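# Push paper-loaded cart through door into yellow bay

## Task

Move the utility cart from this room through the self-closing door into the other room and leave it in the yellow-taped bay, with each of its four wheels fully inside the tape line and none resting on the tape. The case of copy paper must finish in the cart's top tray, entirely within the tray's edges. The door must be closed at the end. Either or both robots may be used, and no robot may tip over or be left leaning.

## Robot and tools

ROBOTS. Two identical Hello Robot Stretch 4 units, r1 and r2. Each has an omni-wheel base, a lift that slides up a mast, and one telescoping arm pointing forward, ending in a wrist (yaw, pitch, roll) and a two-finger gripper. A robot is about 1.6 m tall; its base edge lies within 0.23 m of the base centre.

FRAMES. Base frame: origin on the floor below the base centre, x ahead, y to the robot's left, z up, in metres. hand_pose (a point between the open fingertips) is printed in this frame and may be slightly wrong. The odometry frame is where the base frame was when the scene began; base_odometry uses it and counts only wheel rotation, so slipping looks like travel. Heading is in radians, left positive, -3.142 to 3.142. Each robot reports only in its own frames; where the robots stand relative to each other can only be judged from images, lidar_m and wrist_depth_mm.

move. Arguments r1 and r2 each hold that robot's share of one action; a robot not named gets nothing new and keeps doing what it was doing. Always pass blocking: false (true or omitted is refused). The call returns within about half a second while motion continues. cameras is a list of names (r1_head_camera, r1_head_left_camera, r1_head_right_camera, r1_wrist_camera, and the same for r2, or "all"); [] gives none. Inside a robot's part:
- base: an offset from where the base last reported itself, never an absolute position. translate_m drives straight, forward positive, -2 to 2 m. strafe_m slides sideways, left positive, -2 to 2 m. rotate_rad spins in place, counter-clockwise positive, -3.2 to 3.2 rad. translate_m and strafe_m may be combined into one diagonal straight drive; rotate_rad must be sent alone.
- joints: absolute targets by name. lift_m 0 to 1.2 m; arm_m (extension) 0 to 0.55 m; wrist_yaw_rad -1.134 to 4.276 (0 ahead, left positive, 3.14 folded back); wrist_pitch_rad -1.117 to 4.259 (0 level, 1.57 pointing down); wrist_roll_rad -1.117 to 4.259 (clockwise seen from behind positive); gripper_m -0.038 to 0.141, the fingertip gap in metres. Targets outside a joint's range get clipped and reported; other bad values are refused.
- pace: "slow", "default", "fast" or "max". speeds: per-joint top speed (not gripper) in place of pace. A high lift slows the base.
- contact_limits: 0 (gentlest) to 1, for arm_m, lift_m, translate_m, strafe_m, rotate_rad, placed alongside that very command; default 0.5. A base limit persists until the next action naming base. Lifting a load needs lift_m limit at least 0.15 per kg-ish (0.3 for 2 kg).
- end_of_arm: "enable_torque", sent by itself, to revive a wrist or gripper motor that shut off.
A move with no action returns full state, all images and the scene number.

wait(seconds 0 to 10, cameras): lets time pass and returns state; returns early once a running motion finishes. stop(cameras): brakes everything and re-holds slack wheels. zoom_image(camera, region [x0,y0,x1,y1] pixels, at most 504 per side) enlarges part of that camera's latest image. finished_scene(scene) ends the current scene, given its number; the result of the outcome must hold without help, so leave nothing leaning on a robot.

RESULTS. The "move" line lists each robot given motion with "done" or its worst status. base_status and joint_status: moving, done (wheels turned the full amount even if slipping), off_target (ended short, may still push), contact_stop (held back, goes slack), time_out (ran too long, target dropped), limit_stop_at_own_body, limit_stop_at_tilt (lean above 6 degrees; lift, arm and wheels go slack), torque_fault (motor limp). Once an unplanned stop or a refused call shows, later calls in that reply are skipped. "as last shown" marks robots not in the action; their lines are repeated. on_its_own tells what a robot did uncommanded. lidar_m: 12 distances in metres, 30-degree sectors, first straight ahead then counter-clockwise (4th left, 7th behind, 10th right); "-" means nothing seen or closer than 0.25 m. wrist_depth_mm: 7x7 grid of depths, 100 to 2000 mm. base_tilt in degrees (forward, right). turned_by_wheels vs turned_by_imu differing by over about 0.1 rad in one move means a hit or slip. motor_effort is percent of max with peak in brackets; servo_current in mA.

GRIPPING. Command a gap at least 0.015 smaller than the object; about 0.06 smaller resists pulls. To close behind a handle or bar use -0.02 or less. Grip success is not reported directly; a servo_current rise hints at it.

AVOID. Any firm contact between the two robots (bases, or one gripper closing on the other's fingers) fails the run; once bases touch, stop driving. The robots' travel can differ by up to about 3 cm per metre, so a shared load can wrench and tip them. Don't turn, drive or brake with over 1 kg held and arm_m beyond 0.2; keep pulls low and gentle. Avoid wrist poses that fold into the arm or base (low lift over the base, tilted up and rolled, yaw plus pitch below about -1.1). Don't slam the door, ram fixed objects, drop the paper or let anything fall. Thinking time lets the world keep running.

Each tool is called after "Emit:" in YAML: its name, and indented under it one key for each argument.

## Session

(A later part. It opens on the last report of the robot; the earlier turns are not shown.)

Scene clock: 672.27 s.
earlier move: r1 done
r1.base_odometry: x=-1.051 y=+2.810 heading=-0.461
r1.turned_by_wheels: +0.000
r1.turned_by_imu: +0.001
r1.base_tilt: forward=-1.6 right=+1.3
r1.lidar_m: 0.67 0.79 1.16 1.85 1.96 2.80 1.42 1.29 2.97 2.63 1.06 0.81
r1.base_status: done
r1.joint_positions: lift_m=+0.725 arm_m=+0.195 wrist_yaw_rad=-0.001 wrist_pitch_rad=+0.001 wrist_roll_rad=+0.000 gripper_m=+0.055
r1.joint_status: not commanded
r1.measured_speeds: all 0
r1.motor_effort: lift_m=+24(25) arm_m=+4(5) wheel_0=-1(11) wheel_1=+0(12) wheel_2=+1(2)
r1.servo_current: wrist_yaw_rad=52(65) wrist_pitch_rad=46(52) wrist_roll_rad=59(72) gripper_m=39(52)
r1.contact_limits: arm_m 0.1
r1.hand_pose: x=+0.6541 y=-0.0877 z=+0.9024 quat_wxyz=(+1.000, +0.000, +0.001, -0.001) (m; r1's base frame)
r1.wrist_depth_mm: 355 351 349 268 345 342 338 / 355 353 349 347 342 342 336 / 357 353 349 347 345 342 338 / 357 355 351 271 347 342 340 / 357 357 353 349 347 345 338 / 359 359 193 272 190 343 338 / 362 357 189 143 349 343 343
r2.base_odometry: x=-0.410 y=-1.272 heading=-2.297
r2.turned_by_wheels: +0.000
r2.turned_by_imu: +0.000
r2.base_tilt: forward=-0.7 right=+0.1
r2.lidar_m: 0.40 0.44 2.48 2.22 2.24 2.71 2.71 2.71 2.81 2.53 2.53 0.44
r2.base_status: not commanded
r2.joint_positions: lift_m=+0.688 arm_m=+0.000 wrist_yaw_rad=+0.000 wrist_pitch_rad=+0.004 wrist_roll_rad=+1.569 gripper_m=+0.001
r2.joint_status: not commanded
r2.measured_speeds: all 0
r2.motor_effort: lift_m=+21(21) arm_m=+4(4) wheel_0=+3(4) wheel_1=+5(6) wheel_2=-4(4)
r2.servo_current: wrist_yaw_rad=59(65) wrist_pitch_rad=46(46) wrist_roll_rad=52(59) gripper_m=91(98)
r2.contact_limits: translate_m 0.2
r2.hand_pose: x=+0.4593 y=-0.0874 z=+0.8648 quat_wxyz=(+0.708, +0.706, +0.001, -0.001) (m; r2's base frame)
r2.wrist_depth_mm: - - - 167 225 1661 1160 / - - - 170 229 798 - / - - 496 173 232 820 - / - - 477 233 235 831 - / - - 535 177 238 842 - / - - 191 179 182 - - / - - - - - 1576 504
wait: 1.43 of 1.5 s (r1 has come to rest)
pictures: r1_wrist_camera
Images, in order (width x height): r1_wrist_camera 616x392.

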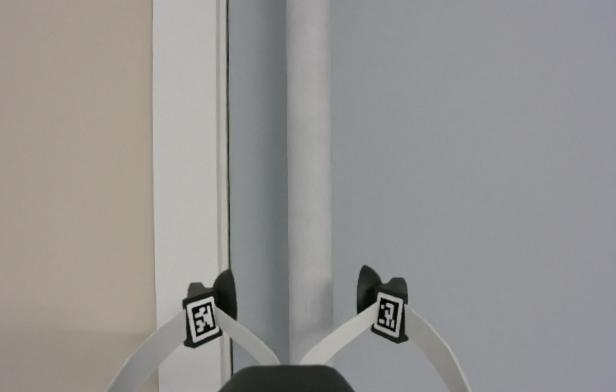

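Emit:
move:
  blocking: false
  r1: {"base": {"translate_m": 0.11, "strafe_m": -0.006}, "pace": "slow", "contact_limits": {"translate_m": 0.15}}

Emit:
wait:
  seconds: 1.6
  cameras: ["r1_wrist_camera"]

Emit:
move:
  blocking: false
  r1: {"joints": {"gripper_m": -0.03}}

Emit:
wait:
  seconds: 1.8
  cameras: ["r1_wrist_camera"]

Scene clock: 678.30 s.
move: r1 moving
r1.base_odometry: x=-1.040 y=+2.804 heading=-0.461
r1.turned_by_wheels: +0.000
r1.turned_by_imu: +0.000
r1.base_tilt: forward=-1.6 right=+1.2
r1.lidar_m: 0.65 0.79 1.13 1.85 1.98 2.80 1.44 1.32 2.96 2.61 1.04 0.77
r1.base_status: translate_m moving; strafe_m moving
r1.joint_positions: lift_m=+0.725 arm_m=+0.195 wrist_yaw_rad=-0.001 wrist_pitch_rad=+0.001 wrist_roll_rad=+0.000 gripper_m=+0.055
r1.joint_status: not commanded
r1.measured_speeds: translate_m=+0.049 strafe_m=-0.002 rotate_rad=+0.002 lift_m=+0.000 arm_m=+0.000 wrist_yaw_rad=+0.000 wrist_pitch_rad=+0.000 wrist_roll_rad=+0.000
r1.motor_effort: lift_m=+24(24) arm_m=+5(5) wheel_0=+3(6) wheel_1=+4(6) wheel_2=-6(7)
r1.servo_current: wrist_yaw_rad=52(65) wrist_pitch_rad=39(46) wrist_roll_rad=59(65) gripper_m=46(46)
r1.contact_limits: arm_m 0.1; translate_m 0.15
r1.hand_pose: x=+0.6541 y=-0.0877 z=+0.9024 quat_wxyz=(+1.000, +0.000, +0.001, -0.001) (m; r1's base frame)
r1.wrist_depth_mm: 347 343 338 334 334 330 327 / 347 342 340 338 334 330 329 / 347 347 340 336 334 334 329 / 347 345 342 338 334 332 327 / 349 345 342 338 336 334 329 / 351 345 193 263 190 332 332 / 351 345 343 143 340 334 332
r2: as last shown
r2.lidar_m: 0.41 0.42 2.48 2.21 2.24 2.72 2.72 2.74 2.80 2.52 2.54 0.42
r2.motor_effort: lift_m=+21(21) arm_m=+4(4) wheel_0=+3(3) wheel_1=+5(5) wheel_2=-3(4)
r2.servo_current: wrist_yaw_rad=39(52) wrist_pitch_rad=39(46) wrist_roll_rad=52(59) gripper_m=98(98)
r2.contact_limits: translate_m 0.2
r2.wrist_depth_mm: - - - 167 225 1661 1160 / - - - 170 229 788 - / - - 492 172 231 831 - / - - 477 233 236 842 - / - - 539 177 237 842 - / - - 190 179 182 - - / - - - - - 1618 508
pictures: none

Scene clock: 679.90 s.
earlier move: r1 moving
r1.base_odometry: x=-0.955 y=+2.756 heading=-0.461
r1.turned_by_wheels: +0.000
r1.turned_by_imu: +0.000
r1.base_tilt: forward=-1.6 right=+1.3
r1.lidar_m: 0.59 0.68 0.99 1.84 1.97 2.78 1.45 1.41 2.95 2.25 0.90 0.67
r1.base_status: translate_m moving; strafe_m moving
r1.joint_positions: lift_m=+0.725 arm_m=+0.195 wrist_yaw_rad=-0.001 wrist_pitch_rad=+0.001 wrist_roll_rad=+0.000 gripper_m=+0.055
r1.joint_status: not commanded
r1.measured_speeds: translate_m=+0.001 strafe_m=+0.000 rotate_rad=+0.000 lift_m=+0.000 arm_m=+0.000 wrist_yaw_rad=+0.000 wrist_pitch_rad=+0.000 wrist_roll_rad=+0.000
r1.motor_effort: lift_m=+24(25) arm_m=+4(5) wheel_0=+3(8) wheel_1=+4(6) wheel_2=-3(7)
r1.servo_current: wrist_yaw_rad=52(65) wrist_pitch_rad=46(52) wrist_roll_rad=52(65) gripper_m=39(59)
r1.contact_limits: arm_m 0.1; translate_m 0.15
r1.hand_pose: x=+0.6541 y=-0.0877 z=+0.9024 quat_wxyz=(+1.000, +0.000, +0.001, -0.001) (m; r1's base frame)
r1.wrist_depth_mm: 242 - 241 160 239 237 236 / 243 - 243 162 239 237 237 / 245 - 243 170 240 238 237 / 245 - 243 163 240 239 238 / 246 - 244 163 241 239 238 / 247 - 190 163 194 240 238 / 246 141 244 141 242 240 240
r2.base_odometry: x=-0.410 y=-1.272 heading=-2.297
r2.turned_by_wheels: +0.000
r2.turned_by_imu: +0.000
r2.base_tilt: forward=-0.6 right=+0.1
r2.lidar_m: 0.40 0.44 2.47 2.23 2.23 2.69 2.69 2.73 2.83 2.51 2.53 0.44
r2.base_status: not commanded
r2.joint_positions: lift_m=+0.688 arm_m=+0.000 wrist_yaw_rad=+0.000 wrist_pitch_rad=+0.004 wrist_roll_rad=+1.569 gripper_m=+0.001
r2.joint_status: not commanded
r2.measured_speeds: all 0
r2.motor_effort: lift_m=+21(21) arm_m=+4(4) wheel_0=+3(4) wheel_1=+5(6) wheel_2=-3(4)
r2.servo_current: wrist_yaw_rad=52(65) wrist_pitch_rad=39(46) wrist_roll_rad=39(59) gripper_m=104(104)
r2.contact_limits: translate_m 0.2
r2.hand_pose: x=+0.4593 y=-0.0874 z=+0.8648 quat_wxyz=(+0.708, +0.706, +0.001, -0.001) (m; r2's base frame)
r2.wrist_depth_mm: - - - 168 225 1661 1160 / - - - 170 229 798 - / - - 496 172 232 820 - / - - 477 234 235 831 - / - - 539 177 237 854 - / - - 191 178 182 - - / - - - - - 1618 504
wait: 1.60 s; no rest
pictures: r1_wrist_camera
Images, in order (width x height): r1_wrist_camera 616x392.

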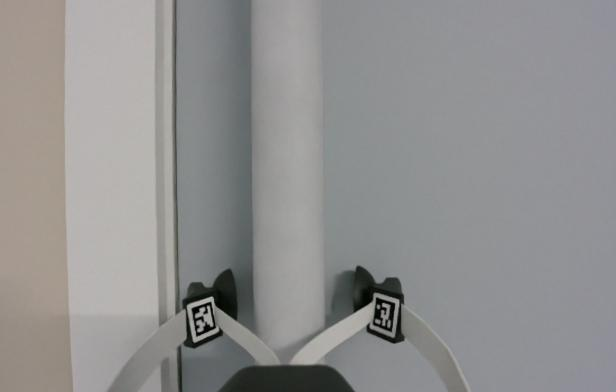

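Scene clock: 680.40 s.
earlier move: r1 done
move: r1 moving
r1.base_odometry: x=-0.955 y=+2.755 heading=-0.461
r1.turned_by_wheels: +0.000
r1.turned_by_imu: +0.000
r1.base_tilt: forward=-1.6 right=+1.3
r1.lidar_m: 0.58 0.69 0.95 1.85 1.97 2.78 1.45 1.41 2.97 2.25 0.91 0.65
r1.base_status: done
r1.joint_positions: lift_m=+0.725 arm_m=+0.195 wrist_yaw_rad=-0.001 wrist_pitch_rad=+0.001 wrist_roll_rad=+0.000 gripper_m=+0.036
r1.joint_status: gripper_m moving
r1.measured_speeds: all 0
r1.motor_effort: lift_m=+24(24) arm_m=+5(5) wheel_0=+5(6) wheel_1=+3(3) wheel_2=-4(4)
r1.servo_current: wrist_yaw_rad=39(78) wrist_pitch_rad=39(46) wrist_roll_rad=33(46) gripper_m=98(98)
r1.contact_limits: arm_m 0.1; translate_m 0.15
r1.hand_pose: x=+0.6541 y=-0.0877 z=+0.9024 quat_wxyz=(+1.000, +0.000, +0.001, -0.001) (m; r1's base frame)
r1.wrist_depth_mm: 242 - 241 165 239 238 238 / 243 - 243 161 240 240 239 / 244 - 243 166 242 240 240 / 244 - 243 162 242 240 240 / 244 - 245 163 242 241 240 / 245 - 189 163 195 243 242 / 246 143 245 145 243 243 243
r2: as last shown
r2.base_tilt: forward=-0.7 right=+0.0
r2.lidar_m: 0.40 0.42 2.48 2.21 2.21 2.75 2.68 2.74 2.81 2.51 2.54 0.42
r2.motor_effort: lift_m=+21(21) arm_m=+4(4) wheel_0=+3(3) wheel_1=+5(5) wheel_2=-3(4)
r2.servo_current: wrist_yaw_rad=39(52) wrist_pitch_rad=46(46) wrist_roll_rad=46(59) gripper_m=98(98)
r2.contact_limits: translate_m 0.2
r2.wrist_depth_mm: - - - 168 225 1618 1182 / - - - 170 228 788 - / - - 496 173 231 820 - / - - 477 233 234 842 - / - - 535 176 237 854 - / - - 191 178 182 - - / - - - - - 1537 508
pictures: none

Scene clock: 681.47 s.
earlier move: r1 done
r1.base_odometry: x=-0.955 y=+2.755 heading=-0.461
r1.turned_by_wheels: +0.000
r1.turned_by_imu: +0.000
r1.base_tilt: forward=-1.6 right=+1.3
r1.lidar_m: 0.57 0.69 0.99 1.84 1.97 2.77 1.46 1.40 2.96 2.25 0.91 0.67
r1.base_status: done
r1.joint_positions: lift_m=+0.725 arm_m=+0.195 wrist_yaw_rad=-0.001 wrist_pitch_rad=+0.001 wrist_roll_rad=+0.000 gripper_m=-0.029
r1.joint_status: all done
r1.measured_speeds: all 0
r1.motor_effort: lift_m=+24(24) arm_m=+4(5) wheel_0=+3(6) wheel_1=+2(3) wheel_2=-4(4)
r1.servo_current: wrist_yaw_rad=65(78) wrist_pitch_rad=39(46) wrist_roll_rad=39(52) gripper_m=52(130)
r1.contact_limits: arm_m 0.1; translate_m 0.15
r1.hand_pose: x=+0.6541 y=-0.0877 z=+0.9024 quat_wxyz=(+1.000, +0.000, +0.001, -0.001) (m; r1's base frame)
r1.wrist_depth_mm: 244 - 241 160 236 236 233 / 244 - 241 160 237 235 234 / 244 - 242 165 238 236 234 / 247 - 243 160 239 237 235 / 246 - 242 160 239 236 236 / 248 - 243 162 239 238 237 / 247 139 245 160 240 237 237
r2.base_odometry: x=-0.410 y=-1.272 heading=-2.297
r2.turned_by_wheels: +0.000
r2.turned_by_imu: +0.000
r2.base_tilt: forward=-0.7 right=+0.1
r2.lidar_m: 0.41 0.41 2.49 2.21 2.23 2.69 2.70 2.73 2.81 2.51 2.53 0.43
r2.base_status: not commanded
r2.joint_positions: lift_m=+0.688 arm_m=+0.000 wrist_yaw_rad=+0.000 wrist_pitch_rad=+0.004 wrist_roll_rad=+1.569 gripper_m=+0.001
r2.joint_status: not commanded
r2.measured_speeds: all 0
r2.motor_effort: lift_m=+21(21) arm_m=+4(4) wheel_0=+3(4) wheel_1=+5(6) wheel_2=-3(4)
r2.servo_current: wrist_yaw_rad=59(65) wrist_pitch_rad=46(46) wrist_roll_rad=46(59) gripper_m=98(104)
r2.contact_limits: translate_m 0.2
r2.hand_pose: x=+0.4593 y=-0.0874 z=+0.8648 quat_wxyz=(+0.708, +0.706, +0.001, -0.001) (m; r2's base frame)
r2.wrist_depth_mm: - - - 167 226 1661 1160 / - - - 170 228 788 - / - - 492 172 232 831 - / - - 477 234 235 854 - / - - 539 177 237 854 - / - - 190 178 182 - - / - - - - - 1576 508
wait: 1.07 of 1.8 s (r1 has come to rest)
pictures: r1_wrist_camera
Images, in order (width x height): r1_wrist_camera 616x392.

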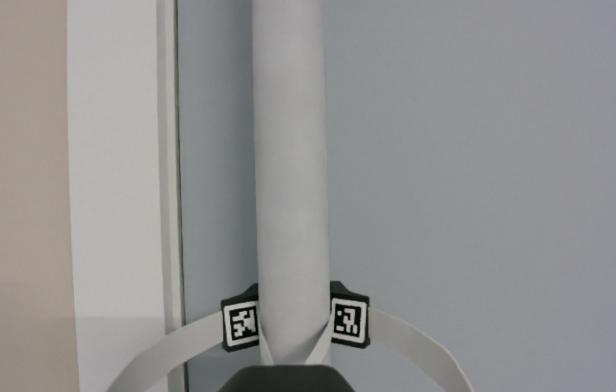

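Emit:
move:
  blocking: false
  r1: {"base": {"translate_m": -0.29, "strafe_m": -0.055}, "pace": "slow", "contact_limits": {"translate_m": 0.6}}

Emit:
wait:
  seconds: 1.2
  cameras: ["r1_wrist_camera"]

Emit:
wait:
  seconds: 3
  cameras: ["r1_wrist_camera", "r1_head_camera"]

Scene clock: 689.10 s.
move: r1 moving
r1.base_odometry: x=-0.967 y=+2.758 heading=-0.461
r1.turned_by_wheels: +0.000
r1.turned_by_imu: -0.002
r1.base_tilt: forward=-1.5 right=+1.3
r1.lidar_m: 0.58 0.70 1.01 1.87 1.96 2.80 1.43 1.41 2.95 2.29 0.95 0.69
r1.base_status: translate_m moving; strafe_m moving
r1.joint_positions: lift_m=+0.725 arm_m=+0.195 wrist_yaw_rad=+0.003 wrist_pitch_rad=+0.001 wrist_roll_rad=+0.000 gripper_m=-0.029
r1.joint_status: not commanded
r1.measured_speeds: translate_m=-0.049 strafe_m=-0.011 rotate_rad=+0.000 lift_m=+0.000 arm_m=+0.001 wrist_yaw_rad=+0.021 wrist_pitch_rad=+0.000 wrist_roll_rad=+0.000
r1.motor_effort: lift_m=+24(24) arm_m=-5(5) wheel_0=-10(10) wheel_1=-7(7) wheel_2=+15(15)
r1.servo_current: wrist_yaw_rad=59(65) wrist_pitch_rad=39(46) wrist_roll_rad=39(72) gripper_m=52(65)
r1.contact_limits: arm_m 0.1; translate_m 0.6
r1.hand_pose: x=+0.6547 y=-0.0866 z=+0.9024 quat_wxyz=(+1.000, +0.000, +0.001, +0.001) (m; r1's base frame)
r1.wrist_depth_mm: 253 - 248 166 242 239 236 / 255 - 248 167 242 238 236 / 255 - 250 168 243 239 237 / 254 - 250 168 245 242 238 / 257 - 251 169 244 242 238 / 256 - 249 167 244 241 239 / 259 137 251 166 244 241 241
r2: as last shown
r2.base_tilt: forward=-0.7 right=+0.0
r2.lidar_m: 0.39 0.45 2.50 2.23 2.24 2.70 2.71 2.74 2.83 2.53 2.54 0.45
r2.motor_effort: lift_m=+21(21) arm_m=+4(4) wheel_0=+3(3) wheel_1=+5(5) wheel_2=-3(4)
r2.servo_current: wrist_yaw_rad=46(59) wrist_pitch_rad=52(52) wrist_roll_rad=39(52) gripper_m=91(98)
r2.contact_limits: translate_m 0.2
r2.wrist_depth_mm: - - - 167 226 1661 1160 / - - - 170 229 788 - / - - 496 172 232 820 - / - - 480 232 235 842 - / - - 539 177 236 842 - / - - 190 178 183 - - / - - - - - 1576 508
pictures: none

Scene clock: 690.30 s.
earlier move: r1 moving
r1.base_odometry: x=-1.071 y=+2.788 heading=-0.460
r1.turned_by_wheels: +0.001
r1.turned_by_imu: -0.001
r1.base_tilt: forward=-1.6 right=+1.2
r1.lidar_m: 0.60 0.81 1.13 1.87 2.00 2.79 1.35 1.28 2.94 2.67 1.00 0.69
r1.base_status: translate_m moving; strafe_m moving
r1.joint_positions: lift_m=+0.725 arm_m=+0.195 wrist_yaw_rad=+0.008 wrist_pitch_rad=+0.001 wrist_roll_rad=+0.000 gripper_m=-0.029
r1.joint_status: not commanded
r1.measured_speeds: translate_m=-0.099 strafe_m=-0.017 rotate_rad=-0.007 lift_m=+0.000 arm_m=+0.000 wrist_yaw_rad=+0.000 wrist_pitch_rad=+0.000 wrist_roll_rad=+0.000
r1.motor_effort: lift_m=+24(24) arm_m=-5(5) wheel_0=-2(15) wheel_1=-3(11) wheel_2=+19(20)
r1.servo_current: wrist_yaw_rad=39(65) wrist_pitch_rad=39(46) wrist_roll_rad=52(72) gripper_m=59(65)
r1.contact_limits: arm_m 0.1; translate_m 0.6
r1.hand_pose: x=+0.6551 y=-0.0851 z=+0.9024 quat_wxyz=(+1.000, +0.000, +0.001, +0.004) (m; r1's base frame)
r1.wrist_depth_mm: 366 357 243 166 246 250 251 / 364 357 242 165 247 250 252 / 364 362 242 166 249 251 252 / 366 364 244 166 249 252 253 / 370 364 245 167 249 252 254 / 368 364 186 167 250 253 254 / 368 153 245 165 249 253 256
r2.base_odometry: x=-0.410 y=-1.272 heading=-2.297
r2.turned_by_wheels: +0.000
r2.turned_by_imu: +0.000
r2.base_tilt: forward=-0.7 right=+0.0
r2.lidar_m: 0.40 0.44 2.48 2.21 2.23 2.71 2.72 2.71 2.84 2.52 2.53 0.44
r2.base_status: not commanded
r2.joint_positions: lift_m=+0.688 arm_m=+0.000 wrist_yaw_rad=+0.000 wrist_pitch_rad=+0.004 wrist_roll_rad=+1.569 gripper_m=+0.001
r2.joint_status: not commanded
r2.measured_speeds: all 0
r2.motor_effort: lift_m=+21(21) arm_m=+4(4) wheel_0=+3(4) wheel_1=+5(6) wheel_2=-3(4)
r2.servo_current: wrist_yaw_rad=39(59) wrist_pitch_rad=46(52) wrist_roll_rad=46(59) gripper_m=91(98)
r2.contact_limits: translate_m 0.2
r2.hand_pose: x=+0.4593 y=-0.0874 z=+0.8648 quat_wxyz=(+0.708, +0.706, +0.001, -0.001) (m; r2's base frame)
r2.wrist_depth_mm: - - - 167 225 1708 1160 / - - - 170 228 798 - / - - 496 173 231 831 - / - - 477 234 235 842 - / - - 535 177 237 854 - / - - 190 178 182 - - / - - - - - 1618 504
wait: 1.20 s; no rest
pictures: r1_wrist_camera
Images, in order (width x height): r1_wrist_camera 616x392.

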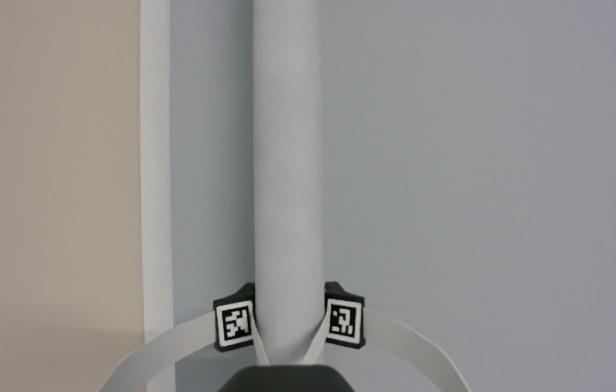

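Scene clock: 692.83 s.
earlier move: r1 done
r1.base_odometry: x=-1.239 y=+2.835 heading=-0.461
r1.turned_by_wheels: -0.001
r1.turned_by_imu: +0.000
r1.base_tilt: forward=-1.5 right=+1.3
r1.lidar_m: 0.58 0.96 1.38 1.91 2.03 2.88 1.21 1.11 2.89 2.80 1.28 0.72
r1.base_status: done
r1.joint_positions: lift_m=+0.725 arm_m=+0.195 wrist_yaw_rad=+0.009 wrist_pitch_rad=+0.001 wrist_roll_rad=+0.000 gripper_m=-0.029
r1.joint_status: not commanded
r1.measured_speeds: all 0
r1.motor_effort: lift_m=+24(24) arm_m=-5(5) wheel_0=-8(15) wheel_1=-5(11) wheel_2=+12(21)
r1.servo_current: wrist_yaw_rad=59(78) wrist_pitch_rad=46(52) wrist_roll_rad=46(72) gripper_m=59(65)
r1.contact_limits: arm_m 0.1; translate_m 0.6
r1.hand_pose: x=+0.6552 y=-0.0849 z=+0.9024 quat_wxyz=(+1.000, +0.000, +0.001, +0.004) (m; r1's base frame)
r1.wrist_depth_mm: - - 236 167 262 279 291 / - 229 235 167 263 277 291 / - 229 236 168 263 279 293 / - - 236 167 264 279 296 / - - 236 168 264 279 297 / - 229 189 168 259 281 297 / - 139 235 165 259 285 300
r2.base_odometry: x=-0.410 y=-1.272 heading=-2.297
r2.turned_by_wheels: +0.000
r2.turned_by_imu: +0.000
r2.base_tilt: forward=-0.7 right=+0.0
r2.lidar_m: 0.39 0.43 2.50 2.23 2.23 2.72 2.70 2.72 2.80 2.51 2.55 0.43
r2.base_status: not commanded
r2.joint_positions: lift_m=+0.688 arm_m=+0.000 wrist_yaw_rad=+0.000 wrist_pitch_rad=+0.004 wrist_roll_rad=+1.569 gripper_m=+0.001
r2.joint_status: not commanded
r2.measured_speeds: all 0
r2.motor_effort: lift_m=+21(21) arm_m=+4(4) wheel_0=+3(4) wheel_1=+6(6) wheel_2=-3(4)
r2.servo_current: wrist_yaw_rad=59(59) wrist_pitch_rad=46(52) wrist_roll_rad=52(59) gripper_m=91(104)
r2.contact_limits: translate_m 0.2
r2.hand_pose: x=+0.4593 y=-0.0874 z=+0.8648 quat_wxyz=(+0.708, +0.706, +0.001, -0.001) (m; r2's base frame)
r2.wrist_depth_mm: - - - 168 225 1661 1160 / - - - 170 228 788 - / - - 496 172 231 831 - / - - 480 233 235 854 - / - - 539 177 238 842 - / - - 191 178 182 - - / - - - - - 1499 508
wait: 2.53 of 3 s (r1 has come to rest)
pictures: r1_head_camera, r1_wrist_camera
Images, in order (width x height): r1_head_camera 420x560, r1_wrist_camera 616x392.

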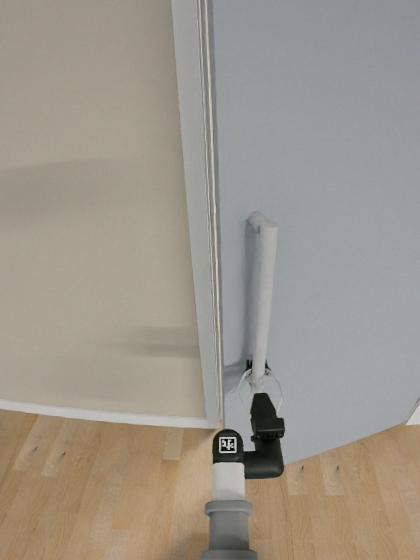

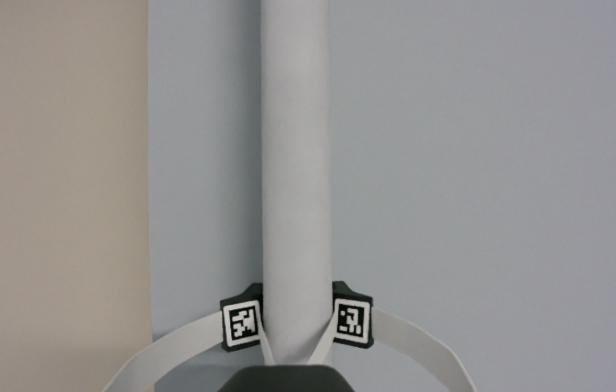

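Emit:
move:
  blocking: false
  r1: {"base": {"translate_m": -0.254, "strafe_m": -0.151}, "pace": "slow", "contact_limits": {"translate_m": 0.6}}

Emit:
wait:
  seconds: 4
  cameras: ["r1_wrist_camera", "r1_head_camera"]

Scene clock: 703.47 s.
move: r1 moving
r1.base_odometry: x=-1.253 y=+2.834 heading=-0.460
r1.turned_by_wheels: +0.001
r1.turned_by_imu: +0.000
r1.base_tilt: forward=-1.5 right=+1.3
r1.lidar_m: 0.60 1.00 1.39 1.93 2.02 2.88 1.19 1.10 2.90 2.78 1.30 0.73
r1.base_status: translate_m moving; strafe_m moving
r1.joint_positions: lift_m=+0.725 arm_m=+0.195 wrist_yaw_rad=+0.009 wrist_pitch_rad=+0.001 wrist_roll_rad=+0.000 gripper_m=-0.029
r1.joint_status: not commanded
r1.measured_speeds: translate_m=-0.049 strafe_m=-0.028 rotate_rad=+0.002 lift_m=+0.000 arm_m=+0.000 wrist_yaw_rad=+0.000 wrist_pitch_rad=+0.000 wrist_roll_rad=+0.000
r1.motor_effort: lift_m=+24(24) arm_m=-5(5) wheel_0=-3(10) wheel_1=-9(10) wheel_2=+18(18)
r1.servo_current: wrist_yaw_rad=72(78) wrist_pitch_rad=39(46) wrist_roll_rad=59(59) gripper_m=59(59)
r1.contact_limits: arm_m 0.1; translate_m 0.6
r1.hand_pose: x=+0.6552 y=-0.0849 z=+0.9024 quat_wxyz=(+1.000, +0.000, +0.001, +0.004) (m; r1's base frame)
r1.wrist_depth_mm: - - 235 166 263 281 294 / - 229 236 165 263 281 294 / - 230 236 168 263 281 294 / - - 236 168 266 282 296 / - - 236 169 266 282 300 / - 231 189 169 259 283 300 / - 141 236 166 262 286 301
r2: as last shown
r2.base_tilt: forward=-0.7 right=+0.1
r2.lidar_m: 0.41 0.41 2.47 2.22 2.24 2.71 2.69 2.70 2.82 2.52 2.55 0.40
r2.motor_effort: lift_m=+21(21) arm_m=+3(4) wheel_0=+3(3) wheel_1=+5(5) wheel_2=-3(3)
r2.servo_current: wrist_yaw_rad=33(46) wrist_pitch_rad=39(46) wrist_roll_rad=52(59) gripper_m=91(98)
r2.contact_limits: translate_m 0.2
r2.wrist_depth_mm: - - - 167 225 1708 1160 / - - - 170 229 798 - / - - 492 173 231 831 - / - - 477 233 236 820 - / - - 535 177 236 842 - / - - 191 179 182 - - / - - - - - 1499 504
pictures: none

Scene clock: 707.07 s.
earlier move: r1 done
r1.base_odometry: x=-1.533 y=+2.812 heading=-0.459
r1.turned_by_wheels: +0.002
r1.turned_by_imu: +0.006
r1.base_tilt: forward=-1.6 right=+1.3
r1.lidar_m: 0.58 1.25 1.77 2.09 2.20 3.15 0.82 0.86 2.72 2.65 1.60 0.80
r1.base_status: done
r1.joint_positions: lift_m=+0.725 arm_m=+0.195 wrist_yaw_rad=+0.014 wrist_pitch_rad=+0.001 wrist_roll_rad=+0.000 gripper_m=-0.029
r1.joint_status: not commanded
r1.measured_speeds: all 0
r1.motor_effort: lift_m=+24(24) arm_m=-5(6) wheel_0=+13(18) wheel_1=+0(10) wheel_2=+17(22)
r1.servo_current: wrist_yaw_rad=91(104) wrist_pitch_rad=33(52) wrist_roll_rad=52(72) gripper_m=52(65)
r1.contact_limits: arm_m 0.1; translate_m 0.6
r1.hand_pose: x=+0.6556 y=-0.0833 z=+0.9024 quat_wxyz=(+1.000, +0.000, +0.001, +0.007) (m; r1's base frame)
r1.wrist_depth_mm: - 212 226 268 301 353 418 / - 207 227 268 301 353 415 / - 211 226 177 300 353 413 / - 210 226 174 301 349 415 / - 213 226 173 301 353 413 / - 210 182 171 301 353 410 / - 151 224 166 151 359 415
r2.base_odometry: x=-0.410 y=-1.272 heading=-2.297
r2.turned_by_wheels: +0.000
r2.turned_by_imu: +0.001
r2.base_tilt: forward=-0.6 right=+0.1
r2.lidar_m: 0.39 0.44 2.45 2.20 2.24 2.71 2.69 2.73 2.84 2.53 2.55 0.44
r2.base_status: not commanded
r2.joint_positions: lift_m=+0.688 arm_m=+0.000 wrist_yaw_rad=+0.000 wrist_pitch_rad=+0.004 wrist_roll_rad=+1.569 gripper_m=+0.001
r2.joint_status: not commanded
r2.measured_speeds: all 0
r2.motor_effort: lift_m=+20(21) arm_m=+4(4) wheel_0=+3(4) wheel_1=+5(6) wheel_2=-3(4)
r2.servo_current: wrist_yaw_rad=65(65) wrist_pitch_rad=39(52) wrist_roll_rad=39(65) gripper_m=98(98)
r2.contact_limits: translate_m 0.2
r2.hand_pose: x=+0.4593 y=-0.0874 z=+0.8648 quat_wxyz=(+0.708, +0.706, +0.001, -0.001) (m; r2's base frame)
r2.wrist_depth_mm: - - - 167 227 1708 1118 / - - - 170 229 798 - / - - 500 173 231 831 - / - - 477 234 234 831 - / - - 535 177 237 854 - / - - 191 179 182 - - / - - - - - 544 504
wait: 3.60 of 4 s (r1 has come to rest)
pictures: r1_head_camera, r1_wrist_camera
Images, in order (width x height): r1_head_camera 420x560, r1_wrist_camera 616x392.

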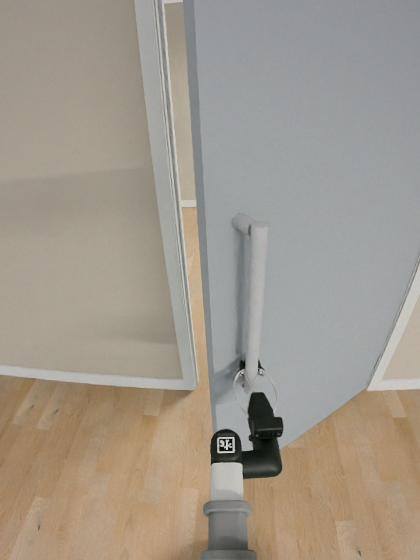

